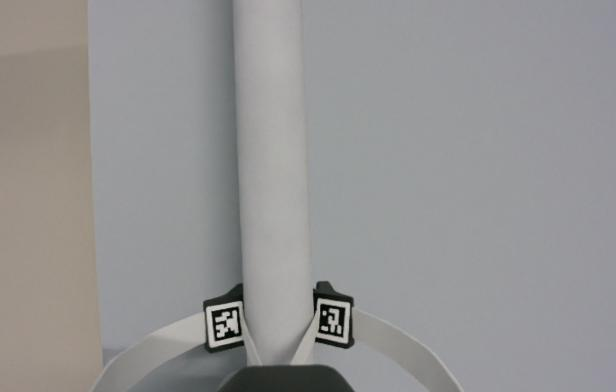

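Emit:
move:
  blocking: false
  r1: {"base": {"translate_m": -0.19, "strafe_m": -0.205}, "pace": "slow", "contact_limits": {"translate_m": 0.6}}

Emit:
wait:
  seconds: 4
  cameras: ["r1_wrist_camera", "r1_head_camera", "r1_head_left_camera", "r2_head_camera"]

Scene clock: 713.33 s.
move: r1 moving
r1.base_odometry: x=-1.545 y=+2.807 heading=-0.456
r1.turned_by_wheels: +0.003
r1.turned_by_imu: +0.002
r1.base_tilt: forward=-1.6 right=+1.2
r1.lidar_m: 0.56 1.24 1.77 2.09 2.19 3.13 0.80 0.85 2.72 2.63 1.63 0.82
r1.base_status: translate_m moving; strafe_m moving
r1.joint_positions: lift_m=+0.725 arm_m=+0.195 wrist_yaw_rad=+0.014 wrist_pitch_rad=+0.001 wrist_roll_rad=+0.000 gripper_m=-0.029
r1.joint_status: not commanded
r1.measured_speeds: translate_m=-0.034 strafe_m=-0.037 rotate_rad=+0.003 lift_m=+0.000 arm_m=+0.000 wrist_yaw_rad=+0.000 wrist_pitch_rad=+0.000 wrist_roll_rad=+0.000
r1.motor_effort: lift_m=+24(24) arm_m=-5(6) wheel_0=+15(15) wheel_1=-4(7) wheel_2=+19(21)
r1.servo_current: wrist_yaw_rad=98(98) wrist_pitch_rad=39(46) wrist_roll_rad=39(65) gripper_m=65(65)
r1.contact_limits: arm_m 0.1; translate_m 0.6
r1.hand_pose: x=+0.6556 y=-0.0833 z=+0.9024 quat_wxyz=(+1.000, +0.000, +0.001, +0.007) (m; r1's base frame)
r1.wrist_depth_mm: - 213 227 268 304 357 427 / - 208 226 267 303 357 421 / - 210 227 268 303 355 421 / - 210 227 167 301 353 415 / - 210 227 174 301 353 418 / - 210 181 172 300 355 418 / - 144 226 167 150 362 421
r2: as last shown
r2.turned_by_imu: +0.000
r2.base_tilt: forward=-0.7 right=+0.1
r2.lidar_m: 0.41 0.43 2.46 2.23 2.23 2.72 2.69 2.71 2.79 2.53 2.54 0.43
r2.motor_effort: lift_m=+21(21) arm_m=+4(4) wheel_0=+3(3) wheel_1=+5(5) wheel_2=-3(4)
r2.servo_current: wrist_yaw_rad=46(59) wrist_pitch_rad=39(46) wrist_roll_rad=46(52) gripper_m=91(98)
r2.contact_limits: translate_m 0.2
r2.wrist_depth_mm: - - - 167 225 1708 1182 / - - - 171 229 798 - / - - 492 172 232 831 - / - - 480 234 235 831 - / - - 535 177 237 842 - / - - 191 179 183 - - / - - - - - 539 508
pictures: none

Scene clock: 716.87 s.
earlier move: r1 done
r1.base_odometry: x=-1.794 y=+2.712 heading=-0.456
r1.turned_by_wheels: +0.001
r1.turned_by_imu: +0.023
r1.base_tilt: forward=-1.6 right=+1.2
r1.lidar_m: 0.57 1.42 2.10 2.29 2.46 3.54 0.62 0.72 2.49 2.44 1.79 0.94
r1.base_status: done
r1.joint_positions: lift_m=+0.725 arm_m=+0.195 wrist_yaw_rad=+0.018 wrist_pitch_rad=+0.001 wrist_roll_rad=+0.000 gripper_m=-0.029
r1.joint_status: not commanded
r1.measured_speeds: all 0
r1.on_its_own: wrist_yaw_rad is at rest, and its servo_current (111 mA) is outside its rest range (0 to 104 mA)
r1.motor_effort: lift_m=+24(25) arm_m=-5(6) wheel_0=+22(27) wheel_1=+4(7) wheel_2=+15(23)
r1.servo_current: wrist_yaw_rad=111(124) wrist_pitch_rad=39(52) wrist_roll_rad=33(72) gripper_m=59(65)
r1.contact_limits: arm_m 0.1; translate_m 0.6
r1.hand_pose: x=+0.6559 y=-0.0823 z=+0.9024 quat_wxyz=(+1.000, +0.000, +0.001, +0.009) (m; r1's base frame)
r1.wrist_depth_mm: 181 204 160 298 366 473 - / 180 205 160 297 364 492 - / 180 204 161 297 359 488 - / 184 204 161 296 362 488 - / 180 204 162 297 359 488 - / 185 200 174 180 362 488 - / 179 164 171 178 155 492 -
r2.base_odometry: x=-0.410 y=-1.272 heading=-2.297
r2.turned_by_wheels: +0.000
r2.turned_by_imu: +0.000
r2.base_tilt: forward=-0.7 right=+0.1
r2.lidar_m: 0.39 0.45 2.49 2.23 2.23 2.70 2.70 2.72 2.85 2.52 2.54 0.42
r2.base_status: not commanded
r2.joint_positions: lift_m=+0.688 arm_m=+0.000 wrist_yaw_rad=+0.000 wrist_pitch_rad=+0.004 wrist_roll_rad=+1.569 gripper_m=+0.001
r2.joint_status: not commanded
r2.measured_speeds: all 0
r2.motor_effort: lift_m=+21(21) arm_m=+4(4) wheel_0=+3(4) wheel_1=+5(6) wheel_2=-3(4)
r2.servo_current: wrist_yaw_rad=52(65) wrist_pitch_rad=52(52) wrist_roll_rad=46(59) gripper_m=91(104)
r2.contact_limits: translate_m 0.2
r2.hand_pose: x=+0.4593 y=-0.0874 z=+0.8648 quat_wxyz=(+0.708, +0.706, +0.001, -0.001) (m; r2's base frame)
r2.wrist_depth_mm: - - - 168 225 1661 1160 / - - - 170 227 798 - / - - 496 172 231 831 - / - - 477 232 234 842 - / - - 535 177 237 842 - / - - 191 178 181 - - / - - - - - 1576 508
wait: 3.53 of 4 s (r1 has come to rest)
pictures: r1_head_camera, r1_head_left_camera, r1_wrist_camera, r2_head_camera
Images, in order (width x height): r1_head_camera 420x560, r1_head_left_camera 420x672, r1_wrist_camera 616x392, r2_head_camera 420x560.

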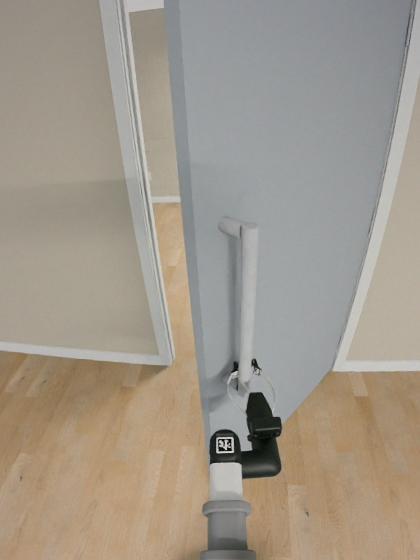

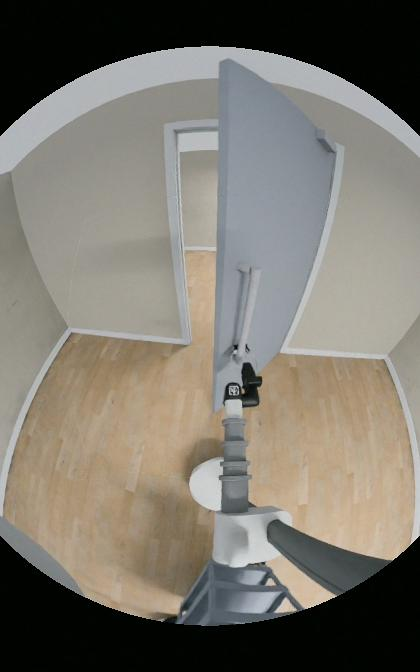

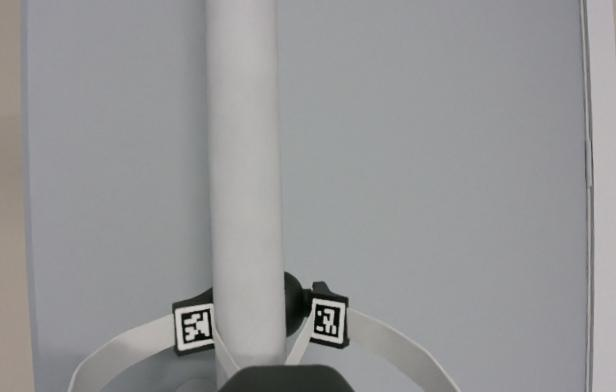

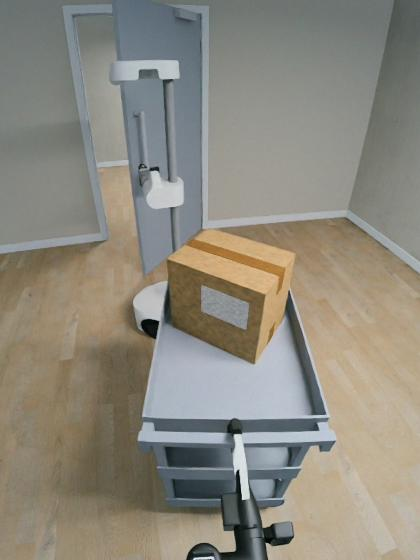

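Emit:
move:
  blocking: false
  r1: {"base": {"translate_m": -0.028, "strafe_m": -0.064}, "pace": "slow", "contact_limits": {"translate_m": 0.6}}

Emit:
wait:
  seconds: 2.5

Emit:
move:
  blocking: false
  r1: {"base": {"rotate_rad": 0.105}, "pace": "slow", "contact_limits": {"rotate_rad": 0.6}}

Emit:
wait:
  seconds: 2.5

Emit:
move:
  blocking: false
  r1: {"base": {"translate_m": -0.056, "strafe_m": -0.128}, "pace": "slow", "contact_limits": {"translate_m": 0.6}}

Emit:
wait:
  seconds: 3
  cameras: ["r1_wrist_camera", "r1_head_left_camera"]

Scene clock: 762.50 s.
move: r1 moving
r1.base_odometry: x=-1.804 y=+2.704 heading=-0.452
r1.turned_by_wheels: +0.003
r1.turned_by_imu: +0.003
r1.base_tilt: forward=-1.6 right=+1.2
r1.lidar_m: 0.56 1.41 2.10 2.31 2.44 3.57 0.60 0.74 2.47 2.41 1.80 0.94
r1.base_status: translate_m moving; strafe_m moving
r1.joint_positions: lift_m=+0.725 arm_m=+0.195 wrist_yaw_rad=+0.018 wrist_pitch_rad=+0.001 wrist_roll_rad=+0.000 gripper_m=-0.029
r1.joint_status: not commanded
r1.measured_speeds: translate_m=-0.019 strafe_m=-0.045 rotate_rad=+0.001 lift_m=+0.000 arm_m=+0.000 wrist_yaw_rad=+0.000 wrist_pitch_rad=+0.000 wrist_roll_rad=+0.000
r1.motor_effort: lift_m=+24(24) arm_m=-5(5) wheel_0=+24(27) wheel_1=+0(3) wheel_2=+19(19)
r1.servo_current: wrist_yaw_rad=91(104) wrist_pitch_rad=39(46) wrist_roll_rad=39(52) gripper_m=59(65)
r1.contact_limits: arm_m 0.1; translate_m 0.6
r1.hand_pose: x=+0.6559 y=-0.0823 z=+0.9024 quat_wxyz=(+1.000, +0.000, +0.001, +0.009) (m; r1's base frame)
r1.wrist_depth_mm: 183 205 161 300 366 480 - / 181 205 161 300 366 500 - / 181 204 160 291 362 496 - / 185 205 161 297 366 488 - / 180 205 160 298 364 496 - / 180 200 161 183 364 492 - / 180 160 173 180 155 521 -
r2: as last shown
r2.turned_by_imu: +0.001
r2.base_tilt: forward=-0.7 right=+0.0
r2.lidar_m: 0.40 0.42 2.48 2.22 2.19 2.67 2.71 2.71 2.85 2.51 2.54 0.45
r2.motor_effort: lift_m=+20(21) arm_m=+4(4) wheel_0=+3(3) wheel_1=+5(6) wheel_2=-3(4)
r2.servo_current: wrist_yaw_rad=52(59) wrist_pitch_rad=39(46) wrist_roll_rad=52(59) gripper_m=91(104)
r2.contact_limits: translate_m 0.2
r2.wrist_depth_mm: - - - 167 225 1661 1160 / - - - 170 229 798 - / - - 496 173 233 831 - / - - 477 233 236 842 - / - - 539 177 237 842 - / - - 190 179 182 - - / - - - - - 1576 504
pictures: none

Scene clock: 763.93 s.
earlier move: r1 done
r1.base_odometry: x=-1.847 y=+2.667 heading=-0.451
r1.turned_by_wheels: +0.001
r1.turned_by_imu: +0.003
r1.base_tilt: forward=-1.6 right=+1.2
r1.lidar_m: 0.55 1.45 2.10 2.35 2.50 1.58 0.60 0.74 2.43 2.36 1.80 0.99
r1.base_status: done
r1.joint_positions: lift_m=+0.725 arm_m=+0.195 wrist_yaw_rad=+0.018 wrist_pitch_rad=+0.001 wrist_roll_rad=+0.000 gripper_m=-0.029
r1.joint_status: not commanded
r1.measured_speeds: all 0
r1.on_its_own: wrist_yaw_rad is at rest, and its servo_current (111 mA) is outside its rest range (0 to 104 mA)
r1.motor_effort: lift_m=+24(25) arm_m=+3(5) wheel_0=+31(31) wheel_1=+7(8) wheel_2=+15(21)
r1.servo_current: wrist_yaw_rad=111(130) wrist_pitch_rad=39(52) wrist_roll_rad=39(65) gripper_m=65(65)
r1.contact_limits: arm_m 0.1; translate_m 0.6
r1.hand_pose: x=+0.6558 y=-0.0823 z=+0.9024 quat_wxyz=(+1.000, +0.000, +0.001, +0.009) (m; r1's base frame)
r1.wrist_depth_mm: 182 204 153 303 389 500 - / 183 205 153 301 389 517 878 / 179 208 154 303 389 517 - / 183 208 154 301 387 492 - / 182 208 156 301 387 488 - / 179 198 154 206 387 484 - / 174 169 155 281 155 - -
r2.base_odometry: x=-0.410 y=-1.272 heading=-2.297
r2.turned_by_wheels: +0.000
r2.turned_by_imu: +0.000
r2.base_tilt: forward=-0.7 right=+0.1
r2.lidar_m: 0.39 0.44 2.49 2.23 2.25 2.74 2.72 2.74 2.84 2.52 2.55 0.43
r2.base_status: not commanded
r2.joint_positions: lift_m=+0.688 arm_m=+0.000 wrist_yaw_rad=+0.000 wrist_pitch_rad=+0.004 wrist_roll_rad=+1.569 gripper_m=+0.001
r2.joint_status: not commanded
r2.measured_speeds: all 0
r2.motor_effort: lift_m=+21(21) arm_m=+5(5) wheel_0=+3(4) wheel_1=+5(6) wheel_2=-3(4)
r2.servo_current: wrist_yaw_rad=39(59) wrist_pitch_rad=39(52) wrist_roll_rad=39(65) gripper_m=91(104)
r2.contact_limits: translate_m 0.2
r2.hand_pose: x=+0.4593 y=-0.0874 z=+0.8648 quat_wxyz=(+0.708, +0.706, +0.001, -0.001) (m; r2's base frame)
r2.wrist_depth_mm: - - - 168 225 1618 1160 / - - - 170 229 788 - / - - 492 173 231 820 - / - - 477 235 235 831 - / - 1430 535 177 237 842 - / - - 191 179 182 - - / - - - - - 1618 508
wait: 1.43 of 2.5 s (r1 has come to rest)
pictures: none

Scene clock: 764.43 s.
move: r1 moving
r1.base_odometry: x=-1.847 y=+2.667 heading=-0.357
r1.turned_by_wheels: +0.094
r1.turned_by_imu: +0.095
r1.base_tilt: forward=-1.5 right=+1.3
r1.lidar_m: 0.55 1.52 2.39 2.34 2.63 0.65 0.61 0.78 2.39 2.36 1.69 0.86
r1.base_status: rotate_rad moving
r1.joint_positions: lift_m=+0.725 arm_m=+0.195 wrist_yaw_rad=+0.018 wrist_pitch_rad=+0.001 wrist_roll_rad=+0.000 gripper_m=-0.029
r1.joint_status: not commanded
r1.measured_speeds: translate_m=+0.002 strafe_m=-0.001 rotate_rad=+0.165 lift_m=+0.000 arm_m=+0.000 wrist_yaw_rad=+0.000 wrist_pitch_rad=+0.000 wrist_roll_rad=+0.000
r1.motor_effort: lift_m=+24(24) arm_m=-4(5) wheel_0=+8(28) wheel_1=+3(7) wheel_2=+10(14)
r1.servo_current: wrist_yaw_rad=124(124) wrist_pitch_rad=39(46) wrist_roll_rad=46(65) gripper_m=59(59)
r1.contact_limits: arm_m 0.1; rotate_rad 0.6
r1.hand_pose: x=+0.6559 y=-0.0823 z=+0.9024 quat_wxyz=(+1.000, +0.000, +0.001, +0.009) (m; r1's base frame)
r1.wrist_depth_mm: - 200 223 166 340 436 - / - 201 223 166 338 436 564 / - 201 224 173 336 439 554 / 186 202 222 165 336 433 549 / 191 200 222 170 336 433 549 / - 200 185 168 332 433 549 / - 156 221 164 159 455 -
r2: as last shown
r2.lidar_m: 0.40 0.43 2.47 2.21 2.22 2.73 2.70 2.73 2.83 2.50 2.55 0.42
r2.motor_effort: lift_m=+21(21) arm_m=+4(4) wheel_0=+3(4) wheel_1=+5(6) wheel_2=-3(3)
r2.servo_current: wrist_yaw_rad=46(59) wrist_pitch_rad=39(46) wrist_roll_rad=46(52) gripper_m=98(98)
r2.contact_limits: translate_m 0.2
r2.wrist_depth_mm: - - - 167 225 1661 1160 / - - - 170 229 809 - / - - 492 172 232 831 - / - - 480 233 235 831 - / - 1397 539 176 237 842 - / - - 190 179 182 - - / - - - - - 1618 508
pictures: none

Scene clock: 764.87 s.
earlier move: r1 done
r1.base_odometry: x=-1.847 y=+2.667 heading=-0.346
r1.turned_by_wheels: +0.012
r1.turned_by_imu: +0.012
r1.base_tilt: forward=-1.5 right=+1.3
r1.lidar_m: 0.57 1.51 2.37 2.36 2.61 0.59 0.60 0.80 2.36 2.38 1.68 0.81
r1.base_status: done
r1.joint_positions: lift_m=+0.725 arm_m=+0.195 wrist_yaw_rad=+0.018 wrist_pitch_rad=+0.001 wrist_roll_rad=+0.000 gripper_m=-0.029
r1.joint_status: not commanded
r1.measured_speeds: all 0
r1.on_its_own: wrist_yaw_rad is at rest, and its servo_current (117 mA) is outside its rest range (0 to 104 mA)
r1.motor_effort: lift_m=+24(24) arm_m=-5(5) wheel_0=-2(28) wheel_1=-4(7) wheel_2=+11(14)
r1.servo_current: wrist_yaw_rad=117(124) wrist_pitch_rad=39(46) wrist_roll_rad=39(65) gripper_m=59(59)
r1.contact_limits: arm_m 0.1; rotate_rad 0.6
r1.hand_pose: x=+0.6559 y=-0.0823 z=+0.9024 quat_wxyz=(+1.000, +0.000, +0.001, +0.009) (m; r1's base frame)
r1.wrist_depth_mm: - 201 221 164 334 436 - / - 199 227 164 332 427 549 / - 200 226 168 332 424 539 / - 200 225 164 332 427 539 / - 200 226 167 329 424 539 / - 198 185 167 329 424 535 / - 186 218 165 300 462 -
r2.base_odometry: x=-0.410 y=-1.272 heading=-2.297
r2.turned_by_wheels: +0.000
r2.turned_by_imu: +0.000
r2.base_tilt: forward=-0.6 right=+0.1
r2.lidar_m: 0.41 0.44 2.48 2.23 2.23 2.73 2.69 2.72 2.79 2.52 2.54 0.41
r2.base_status: not commanded
r2.joint_positions: lift_m=+0.688 arm_m=+0.000 wrist_yaw_rad=+0.000 wrist_pitch_rad=+0.004 wrist_roll_rad=+1.569 gripper_m=+0.001
r2.joint_status: not commanded
r2.measured_speeds: all 0
r2.motor_effort: lift_m=+21(21) arm_m=+4(4) wheel_0=+3(4) wheel_1=+5(6) wheel_2=-3(4)
r2.servo_current: wrist_yaw_rad=39(59) wrist_pitch_rad=46(46) wrist_roll_rad=52(52) gripper_m=91(104)
r2.contact_limits: translate_m 0.2
r2.hand_pose: x=+0.4593 y=-0.0874 z=+0.8648 quat_wxyz=(+0.708, +0.706, +0.001, -0.001) (m; r2's base frame)
r2.wrist_depth_mm: - - - 168 226 1661 1138 / - - - 170 228 788 - / - - 496 173 232 820 - / - - 480 234 234 831 - / - 1397 535 177 237 842 - / - - 191 178 182 - - / - - - - - 1618 508
wait: 0.43 of 2.5 s (r1 has come to rest)
pictures: none

Scene clock: 765.37 s.
move: r1 moving
r1.base_odometry: x=-1.855 y=+2.658 heading=-0.344
r1.turned_by_wheels: +0.002
r1.turned_by_imu: +0.002
r1.base_tilt: forward=-1.6 right=+1.2
r1.lidar_m: 0.59 1.50 2.36 2.37 2.65 0.59 0.60 0.78 2.38 2.37 1.69 0.86
r1.base_status: translate_m moving; strafe_m moving
r1.joint_positions: lift_m=+0.725 arm_m=+0.195 wrist_yaw_rad=+0.018 wrist_pitch_rad=+0.001 wrist_roll_rad=+0.000 gripper_m=-0.029
r1.joint_status: not commanded
r1.measured_speeds: translate_m=-0.020 strafe_m=-0.044 rotate_rad=+0.001 lift_m=+0.000 arm_m=+0.000 wrist_yaw_rad=+0.000 wrist_pitch_rad=+0.000 wrist_roll_rad=+0.000
r1.motor_effort: lift_m=+24(24) arm_m=-5(5) wheel_0=+10(11) wheel_1=-5(9) wheel_2=+16(17)
r1.servo_current: wrist_yaw_rad=104(117) wrist_pitch_rad=46(46) wrist_roll_rad=52(59) gripper_m=59(59)
r1.contact_limits: arm_m 0.1; translate_m 0.6
r1.hand_pose: x=+0.6559 y=-0.0823 z=+0.9024 quat_wxyz=(+1.000, +0.000, +0.001, +0.009) (m; r1's base frame)
r1.wrist_depth_mm: - 202 222 166 336 430 - / - 202 223 171 334 433 544 / - 201 222 171 334 427 544 / - 202 226 165 332 427 539 / - 200 227 164 334 427 539 / - 199 185 168 322 427 539 / - 154 220 165 179 469 -
r2: as last shown
r2.base_tilt: forward=-0.7 right=+0.1
r2.lidar_m: 0.42 0.45 2.46 2.22 2.24 2.72 2.70 2.72 2.81 2.53 2.55 0.43
r2.motor_effort: lift_m=+21(21) arm_m=+4(4) wheel_0=+3(4) wheel_1=+6(6) wheel_2=-3(4)
r2.servo_current: wrist_yaw_rad=46(52) wrist_pitch_rad=39(52) wrist_roll_rad=52(52) gripper_m=98(98)
r2.contact_limits: translate_m 0.2
r2.wrist_depth_mm: - - - 167 225 1661 1138 / - - - 171 228 798 - / - - 496 173 231 831 - / - - 473 233 234 842 - / - 1397 539 177 237 842 - / - - 191 178 182 - - / - - - - - 1618 504
pictures: none

Scene clock: 768.37 s.
earlier move: r1 contact_stop
r1.base_odometry: x=-1.834 y=+2.542 heading=-0.064
r1.turned_by_wheels: +0.281
r1.turned_by_imu: +0.283
r1.base_tilt: forward=-1.5 right=+1.3
r1.lidar_m: 0.59 1.77 2.46 2.53 3.28 0.69 0.77 2.38 2.27 1.98 1.35 0.72
r1.base_status: translate_m contact_stop; strafe_m contact_stop
r1.joint_positions: lift_m=+0.725 arm_m=+0.195 wrist_yaw_rad=+0.003 wrist_pitch_rad=+0.001 wrist_roll_rad=+0.000 gripper_m=-0.029
r1.joint_status: not commanded
r1.measured_speeds: translate_m=+0.091 strafe_m=-0.026 rotate_rad=+0.128 lift_m=+0.000 arm_m=+0.000 wrist_yaw_rad=+0.000 wrist_pitch_rad=+0.000 wrist_roll_rad=+0.000
r1.on_its_own: the wheels are slack since a contact_stop
r1.motor_effort: lift_m=+24(24) arm_m=-6(7) wheel_0=-1(29) wheel_1=+2(9) wheel_2=+0(19)
r1.servo_current: wrist_yaw_rad=46(130) wrist_pitch_rad=39(52) wrist_roll_rad=46(72) gripper_m=52(65)
r1.contact_limits: arm_m 0.1; translate_m 0.6
r1.hand_pose: x=+0.6547 y=-0.0866 z=+0.9024 quat_wxyz=(+1.000, +0.000, +0.001, +0.001) (m; r1's base frame)
r1.wrist_depth_mm: - 219 228 163 273 301 329 / - 217 228 164 272 300 327 / - 220 230 165 272 298 330 / - 220 232 166 273 300 329 / - 220 232 167 272 300 329 / - 220 208 167 268 300 329 / - 136 228 163 178 310 329
r2.base_odometry: x=-0.410 y=-1.272 heading=-2.297
r2.turned_by_wheels: +0.000
r2.turned_by_imu: +0.000
r2.base_tilt: forward=-0.6 right=+0.1
r2.lidar_m: 0.40 0.41 2.48 2.22 2.20 2.72 2.70 2.73 2.82 2.52 2.54 0.44
r2.base_status: not commanded
r2.joint_positions: lift_m=+0.688 arm_m=+0.000 wrist_yaw_rad=+0.000 wrist_pitch_rad=+0.004 wrist_roll_rad=+1.569 gripper_m=+0.001
r2.joint_status: not commanded
r2.measured_speeds: all 0
r2.motor_effort: lift_m=+21(21) arm_m=+4(4) wheel_0=+3(4) wheel_1=+5(6) wheel_2=-3(4)
r2.servo_current: wrist_yaw_rad=46(59) wrist_pitch_rad=46(52) wrist_roll_rad=52(59) gripper_m=91(104)
r2.contact_limits: translate_m 0.2
r2.hand_pose: x=+0.4593 y=-0.0874 z=+0.8648 quat_wxyz=(+0.708, +0.706, +0.001, -0.001) (m; r2's base frame)
r2.wrist_depth_mm: - - - 167 226 1661 1160 / - - - 170 229 788 - / - - 496 173 231 831 - / - - 477 233 235 831 - / - - 535 177 237 854 - / - - 190 179 182 - - / - - - - - 1576 504
wait: 3.00 s; no rest
pictures: r1_head_left_camera, r1_wrist_camera
Images, in order (width x height): r1_head_left_camera 420x672, r1_wrist_camera 616x392.

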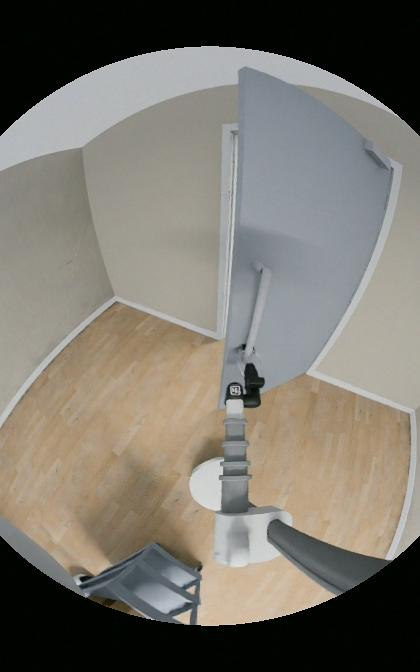

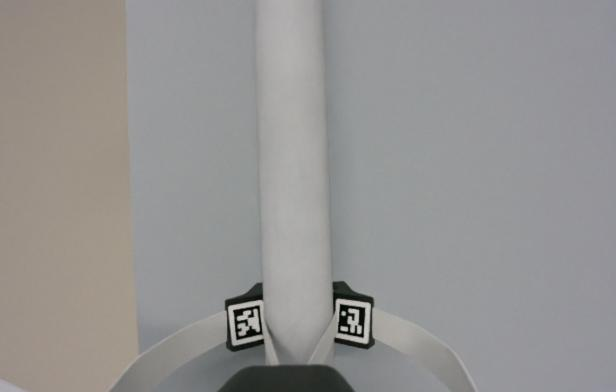

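Emit:
move:
  blocking: false
  r1: {"base": {"translate_m": -0.224, "strafe_m": -0.214}, "pace": "slow", "contact_limits": {"translate_m": 0.9}}

Emit:
wait:
  seconds: 5
  cameras: ["r1_wrist_camera", "r1_head_left_camera"]

Scene clock: 780.97 s.
earlier move: r1 contact_stop
move: r1 moving
r1.base_odometry: x=-1.094 y=+2.322 heading=+0.214
r1.turned_by_wheels: +0.277
r1.turned_by_imu: +0.276
r1.base_tilt: forward=-1.5 right=+1.2
r1.lidar_m: 0.58 1.03 2.28 2.59 1.93 1.43 2.95 2.48 1.24 0.67 0.55 0.54
r1.base_status: earlier translate_m contact_stop (by the wheels' count: +0.726 of -0.056); earlier strafe_m contact_stop (by the wheels' count: -0.453 of -0.128); translate_m moving; strafe_m moving
r1.joint_positions: lift_m=+0.725 arm_m=+0.195 wrist_yaw_rad=+0.005 wrist_pitch_rad=+0.001 wrist_roll_rad=+0.000 gripper_m=-0.029
r1.joint_status: not commanded
r1.measured_speeds: translate_m=-0.008 strafe_m=-0.044 rotate_rad=+0.005 lift_m=+0.000 arm_m=+0.001 wrist_yaw_rad=+0.022 wrist_pitch_rad=+0.000 wrist_roll_rad=+0.000
r1.motor_effort: lift_m=+24(24) arm_m=-4(4) wheel_0=+2(3) wheel_1=-8(11) wheel_2=+15(15)
r1.servo_current: wrist_yaw_rad=52(59) wrist_pitch_rad=46(46) wrist_roll_rad=39(52) gripper_m=59(59)
r1.contact_limits: arm_m 0.1; translate_m 0.9
r1.hand_pose: x=+0.6548 y=-0.0859 z=+0.9024 quat_wxyz=(+1.000, +0.000, +0.001, +0.003) (m; r1's base frame)
r1.wrist_depth_mm: - 407 355 168 212 183 - / - 413 355 164 213 181 163 / - 413 357 168 214 182 163 / - 418 362 166 216 183 165 / - 424 366 167 217 183 165 / - 427 185 167 208 184 166 / - 141 182 166 208 177 166
r2: as last shown
r2.turned_by_imu: +0.002
r2.base_tilt: forward=-0.6 right=+0.0
r2.lidar_m: 0.39 0.41 2.46 2.19 2.22 2.72 2.69 2.70 2.83 2.53 2.53 0.42
r2.motor_effort: lift_m=+20(21) arm_m=+4(4) wheel_0=+3(3) wheel_1=+5(5) wheel_2=-3(4)
r2.servo_current: wrist_yaw_rad=46(52) wrist_pitch_rad=39(46) wrist_roll_rad=39(59) gripper_m=91(98)
r2.contact_limits: translate_m 0.2
r2.wrist_depth_mm: - - - 167 225 1618 1160 / - - - 170 228 798 - / - - 496 173 232 831 - / - - 480 233 236 831 - / - - 535 177 236 854 - / - - 191 179 182 - - / - - - - - 1618 508
pictures: none

Scene clock: 785.23 s.
earlier move: r1 done
r1.base_odometry: x=-1.273 y=+2.077 heading=+0.215
r1.turned_by_wheels: +0.001
r1.turned_by_imu: +0.169
r1.base_tilt: forward=-0.8 right=+1.6
r1.lidar_m: 0.58 1.24 2.38 3.02 1.51 1.57 2.55 2.35 0.83 0.51 0.46 0.46
r1.base_status: done
r1.joint_positions: lift_m=+0.725 arm_m=+0.196 wrist_yaw_rad=+0.022 wrist_pitch_rad=+0.000 wrist_roll_rad=+0.000 gripper_m=-0.029
r1.joint_status: not commanded
r1.measured_speeds: all 0
r1.on_its_own: wrist_yaw_rad is at rest, and its servo_current (137 mA) is outside its rest range (0 to 104 mA)
r1.motor_effort: lift_m=+23(25) arm_m=-14(15) wheel_0=+4(17) wheel_1=-3(16) wheel_2=+29(35)
r1.servo_current: wrist_yaw_rad=137(156) wrist_pitch_rad=39(46) wrist_roll_rad=72(72) gripper_m=52(65)
r1.contact_limits: arm_m 0.1; translate_m 0.9
r1.hand_pose: x=+0.6571 y=-0.0810 z=+0.9028 quat_wxyz=(+1.000, +0.000, +0.000, +0.011) (m; r1's base frame)
r1.wrist_depth_mm: - - 180 237 211 167 - / 1808 - 185 183 208 166 - / - - 379 181 208 172 146 / - - 387 245 211 168 150 / - - 392 246 212 169 151 / - - 180 179 198 170 151 / - 147 379 177 193 160 -
r2.base_odometry: x=-0.410 y=-1.272 heading=-2.297
r2.turned_by_wheels: +0.000
r2.turned_by_imu: +0.001
r2.base_tilt: forward=-0.6 right=+0.1
r2.lidar_m: 0.42 0.42 2.47 2.20 2.24 2.71 2.69 2.73 2.84 2.51 2.52 0.42
r2.base_status: not commanded
r2.joint_positions: lift_m=+0.688 arm_m=+0.000 wrist_yaw_rad=+0.000 wrist_pitch_rad=+0.004 wrist_roll_rad=+1.569 gripper_m=+0.001
r2.joint_status: not commanded
r2.measured_speeds: all 0
r2.motor_effort: lift_m=+21(21) arm_m=+4(4) wheel_0=+3(4) wheel_1=+5(6) wheel_2=-3(4)
r2.servo_current: wrist_yaw_rad=52(65) wrist_pitch_rad=46(52) wrist_roll_rad=46(59) gripper_m=98(104)
r2.contact_limits: translate_m 0.2
r2.hand_pose: x=+0.4593 y=-0.0874 z=+0.8648 quat_wxyz=(+0.708, +0.706, +0.001, -0.001) (m; r2's base frame)
r2.wrist_depth_mm: - - - 167 225 1661 1160 / - - - 170 229 788 - / - - 496 173 231 820 - / - - 477 233 235 820 - / - - 535 176 237 842 - / - - 191 179 182 - - / - - - - - 1618 512
wait: 4.27 of 5 s (r1 has come to rest)
pictures: r1_head_left_camera, r1_wrist_camera
Images, in order (width x height): r1_head_left_camera 420x672, r1_wrist_camera 616x392.

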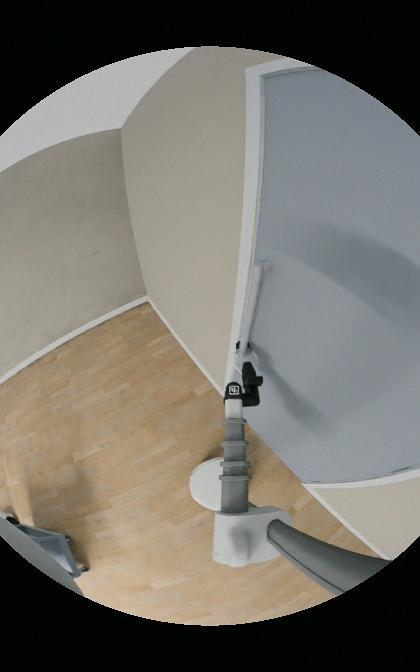

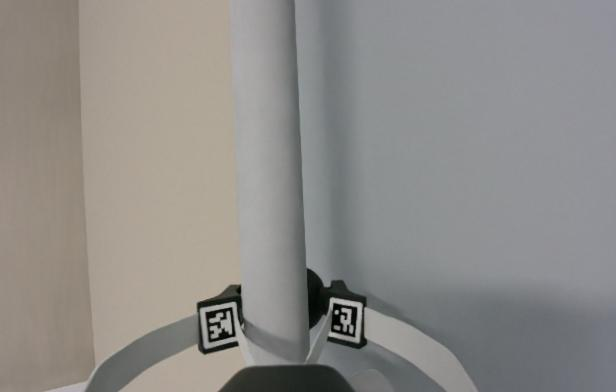

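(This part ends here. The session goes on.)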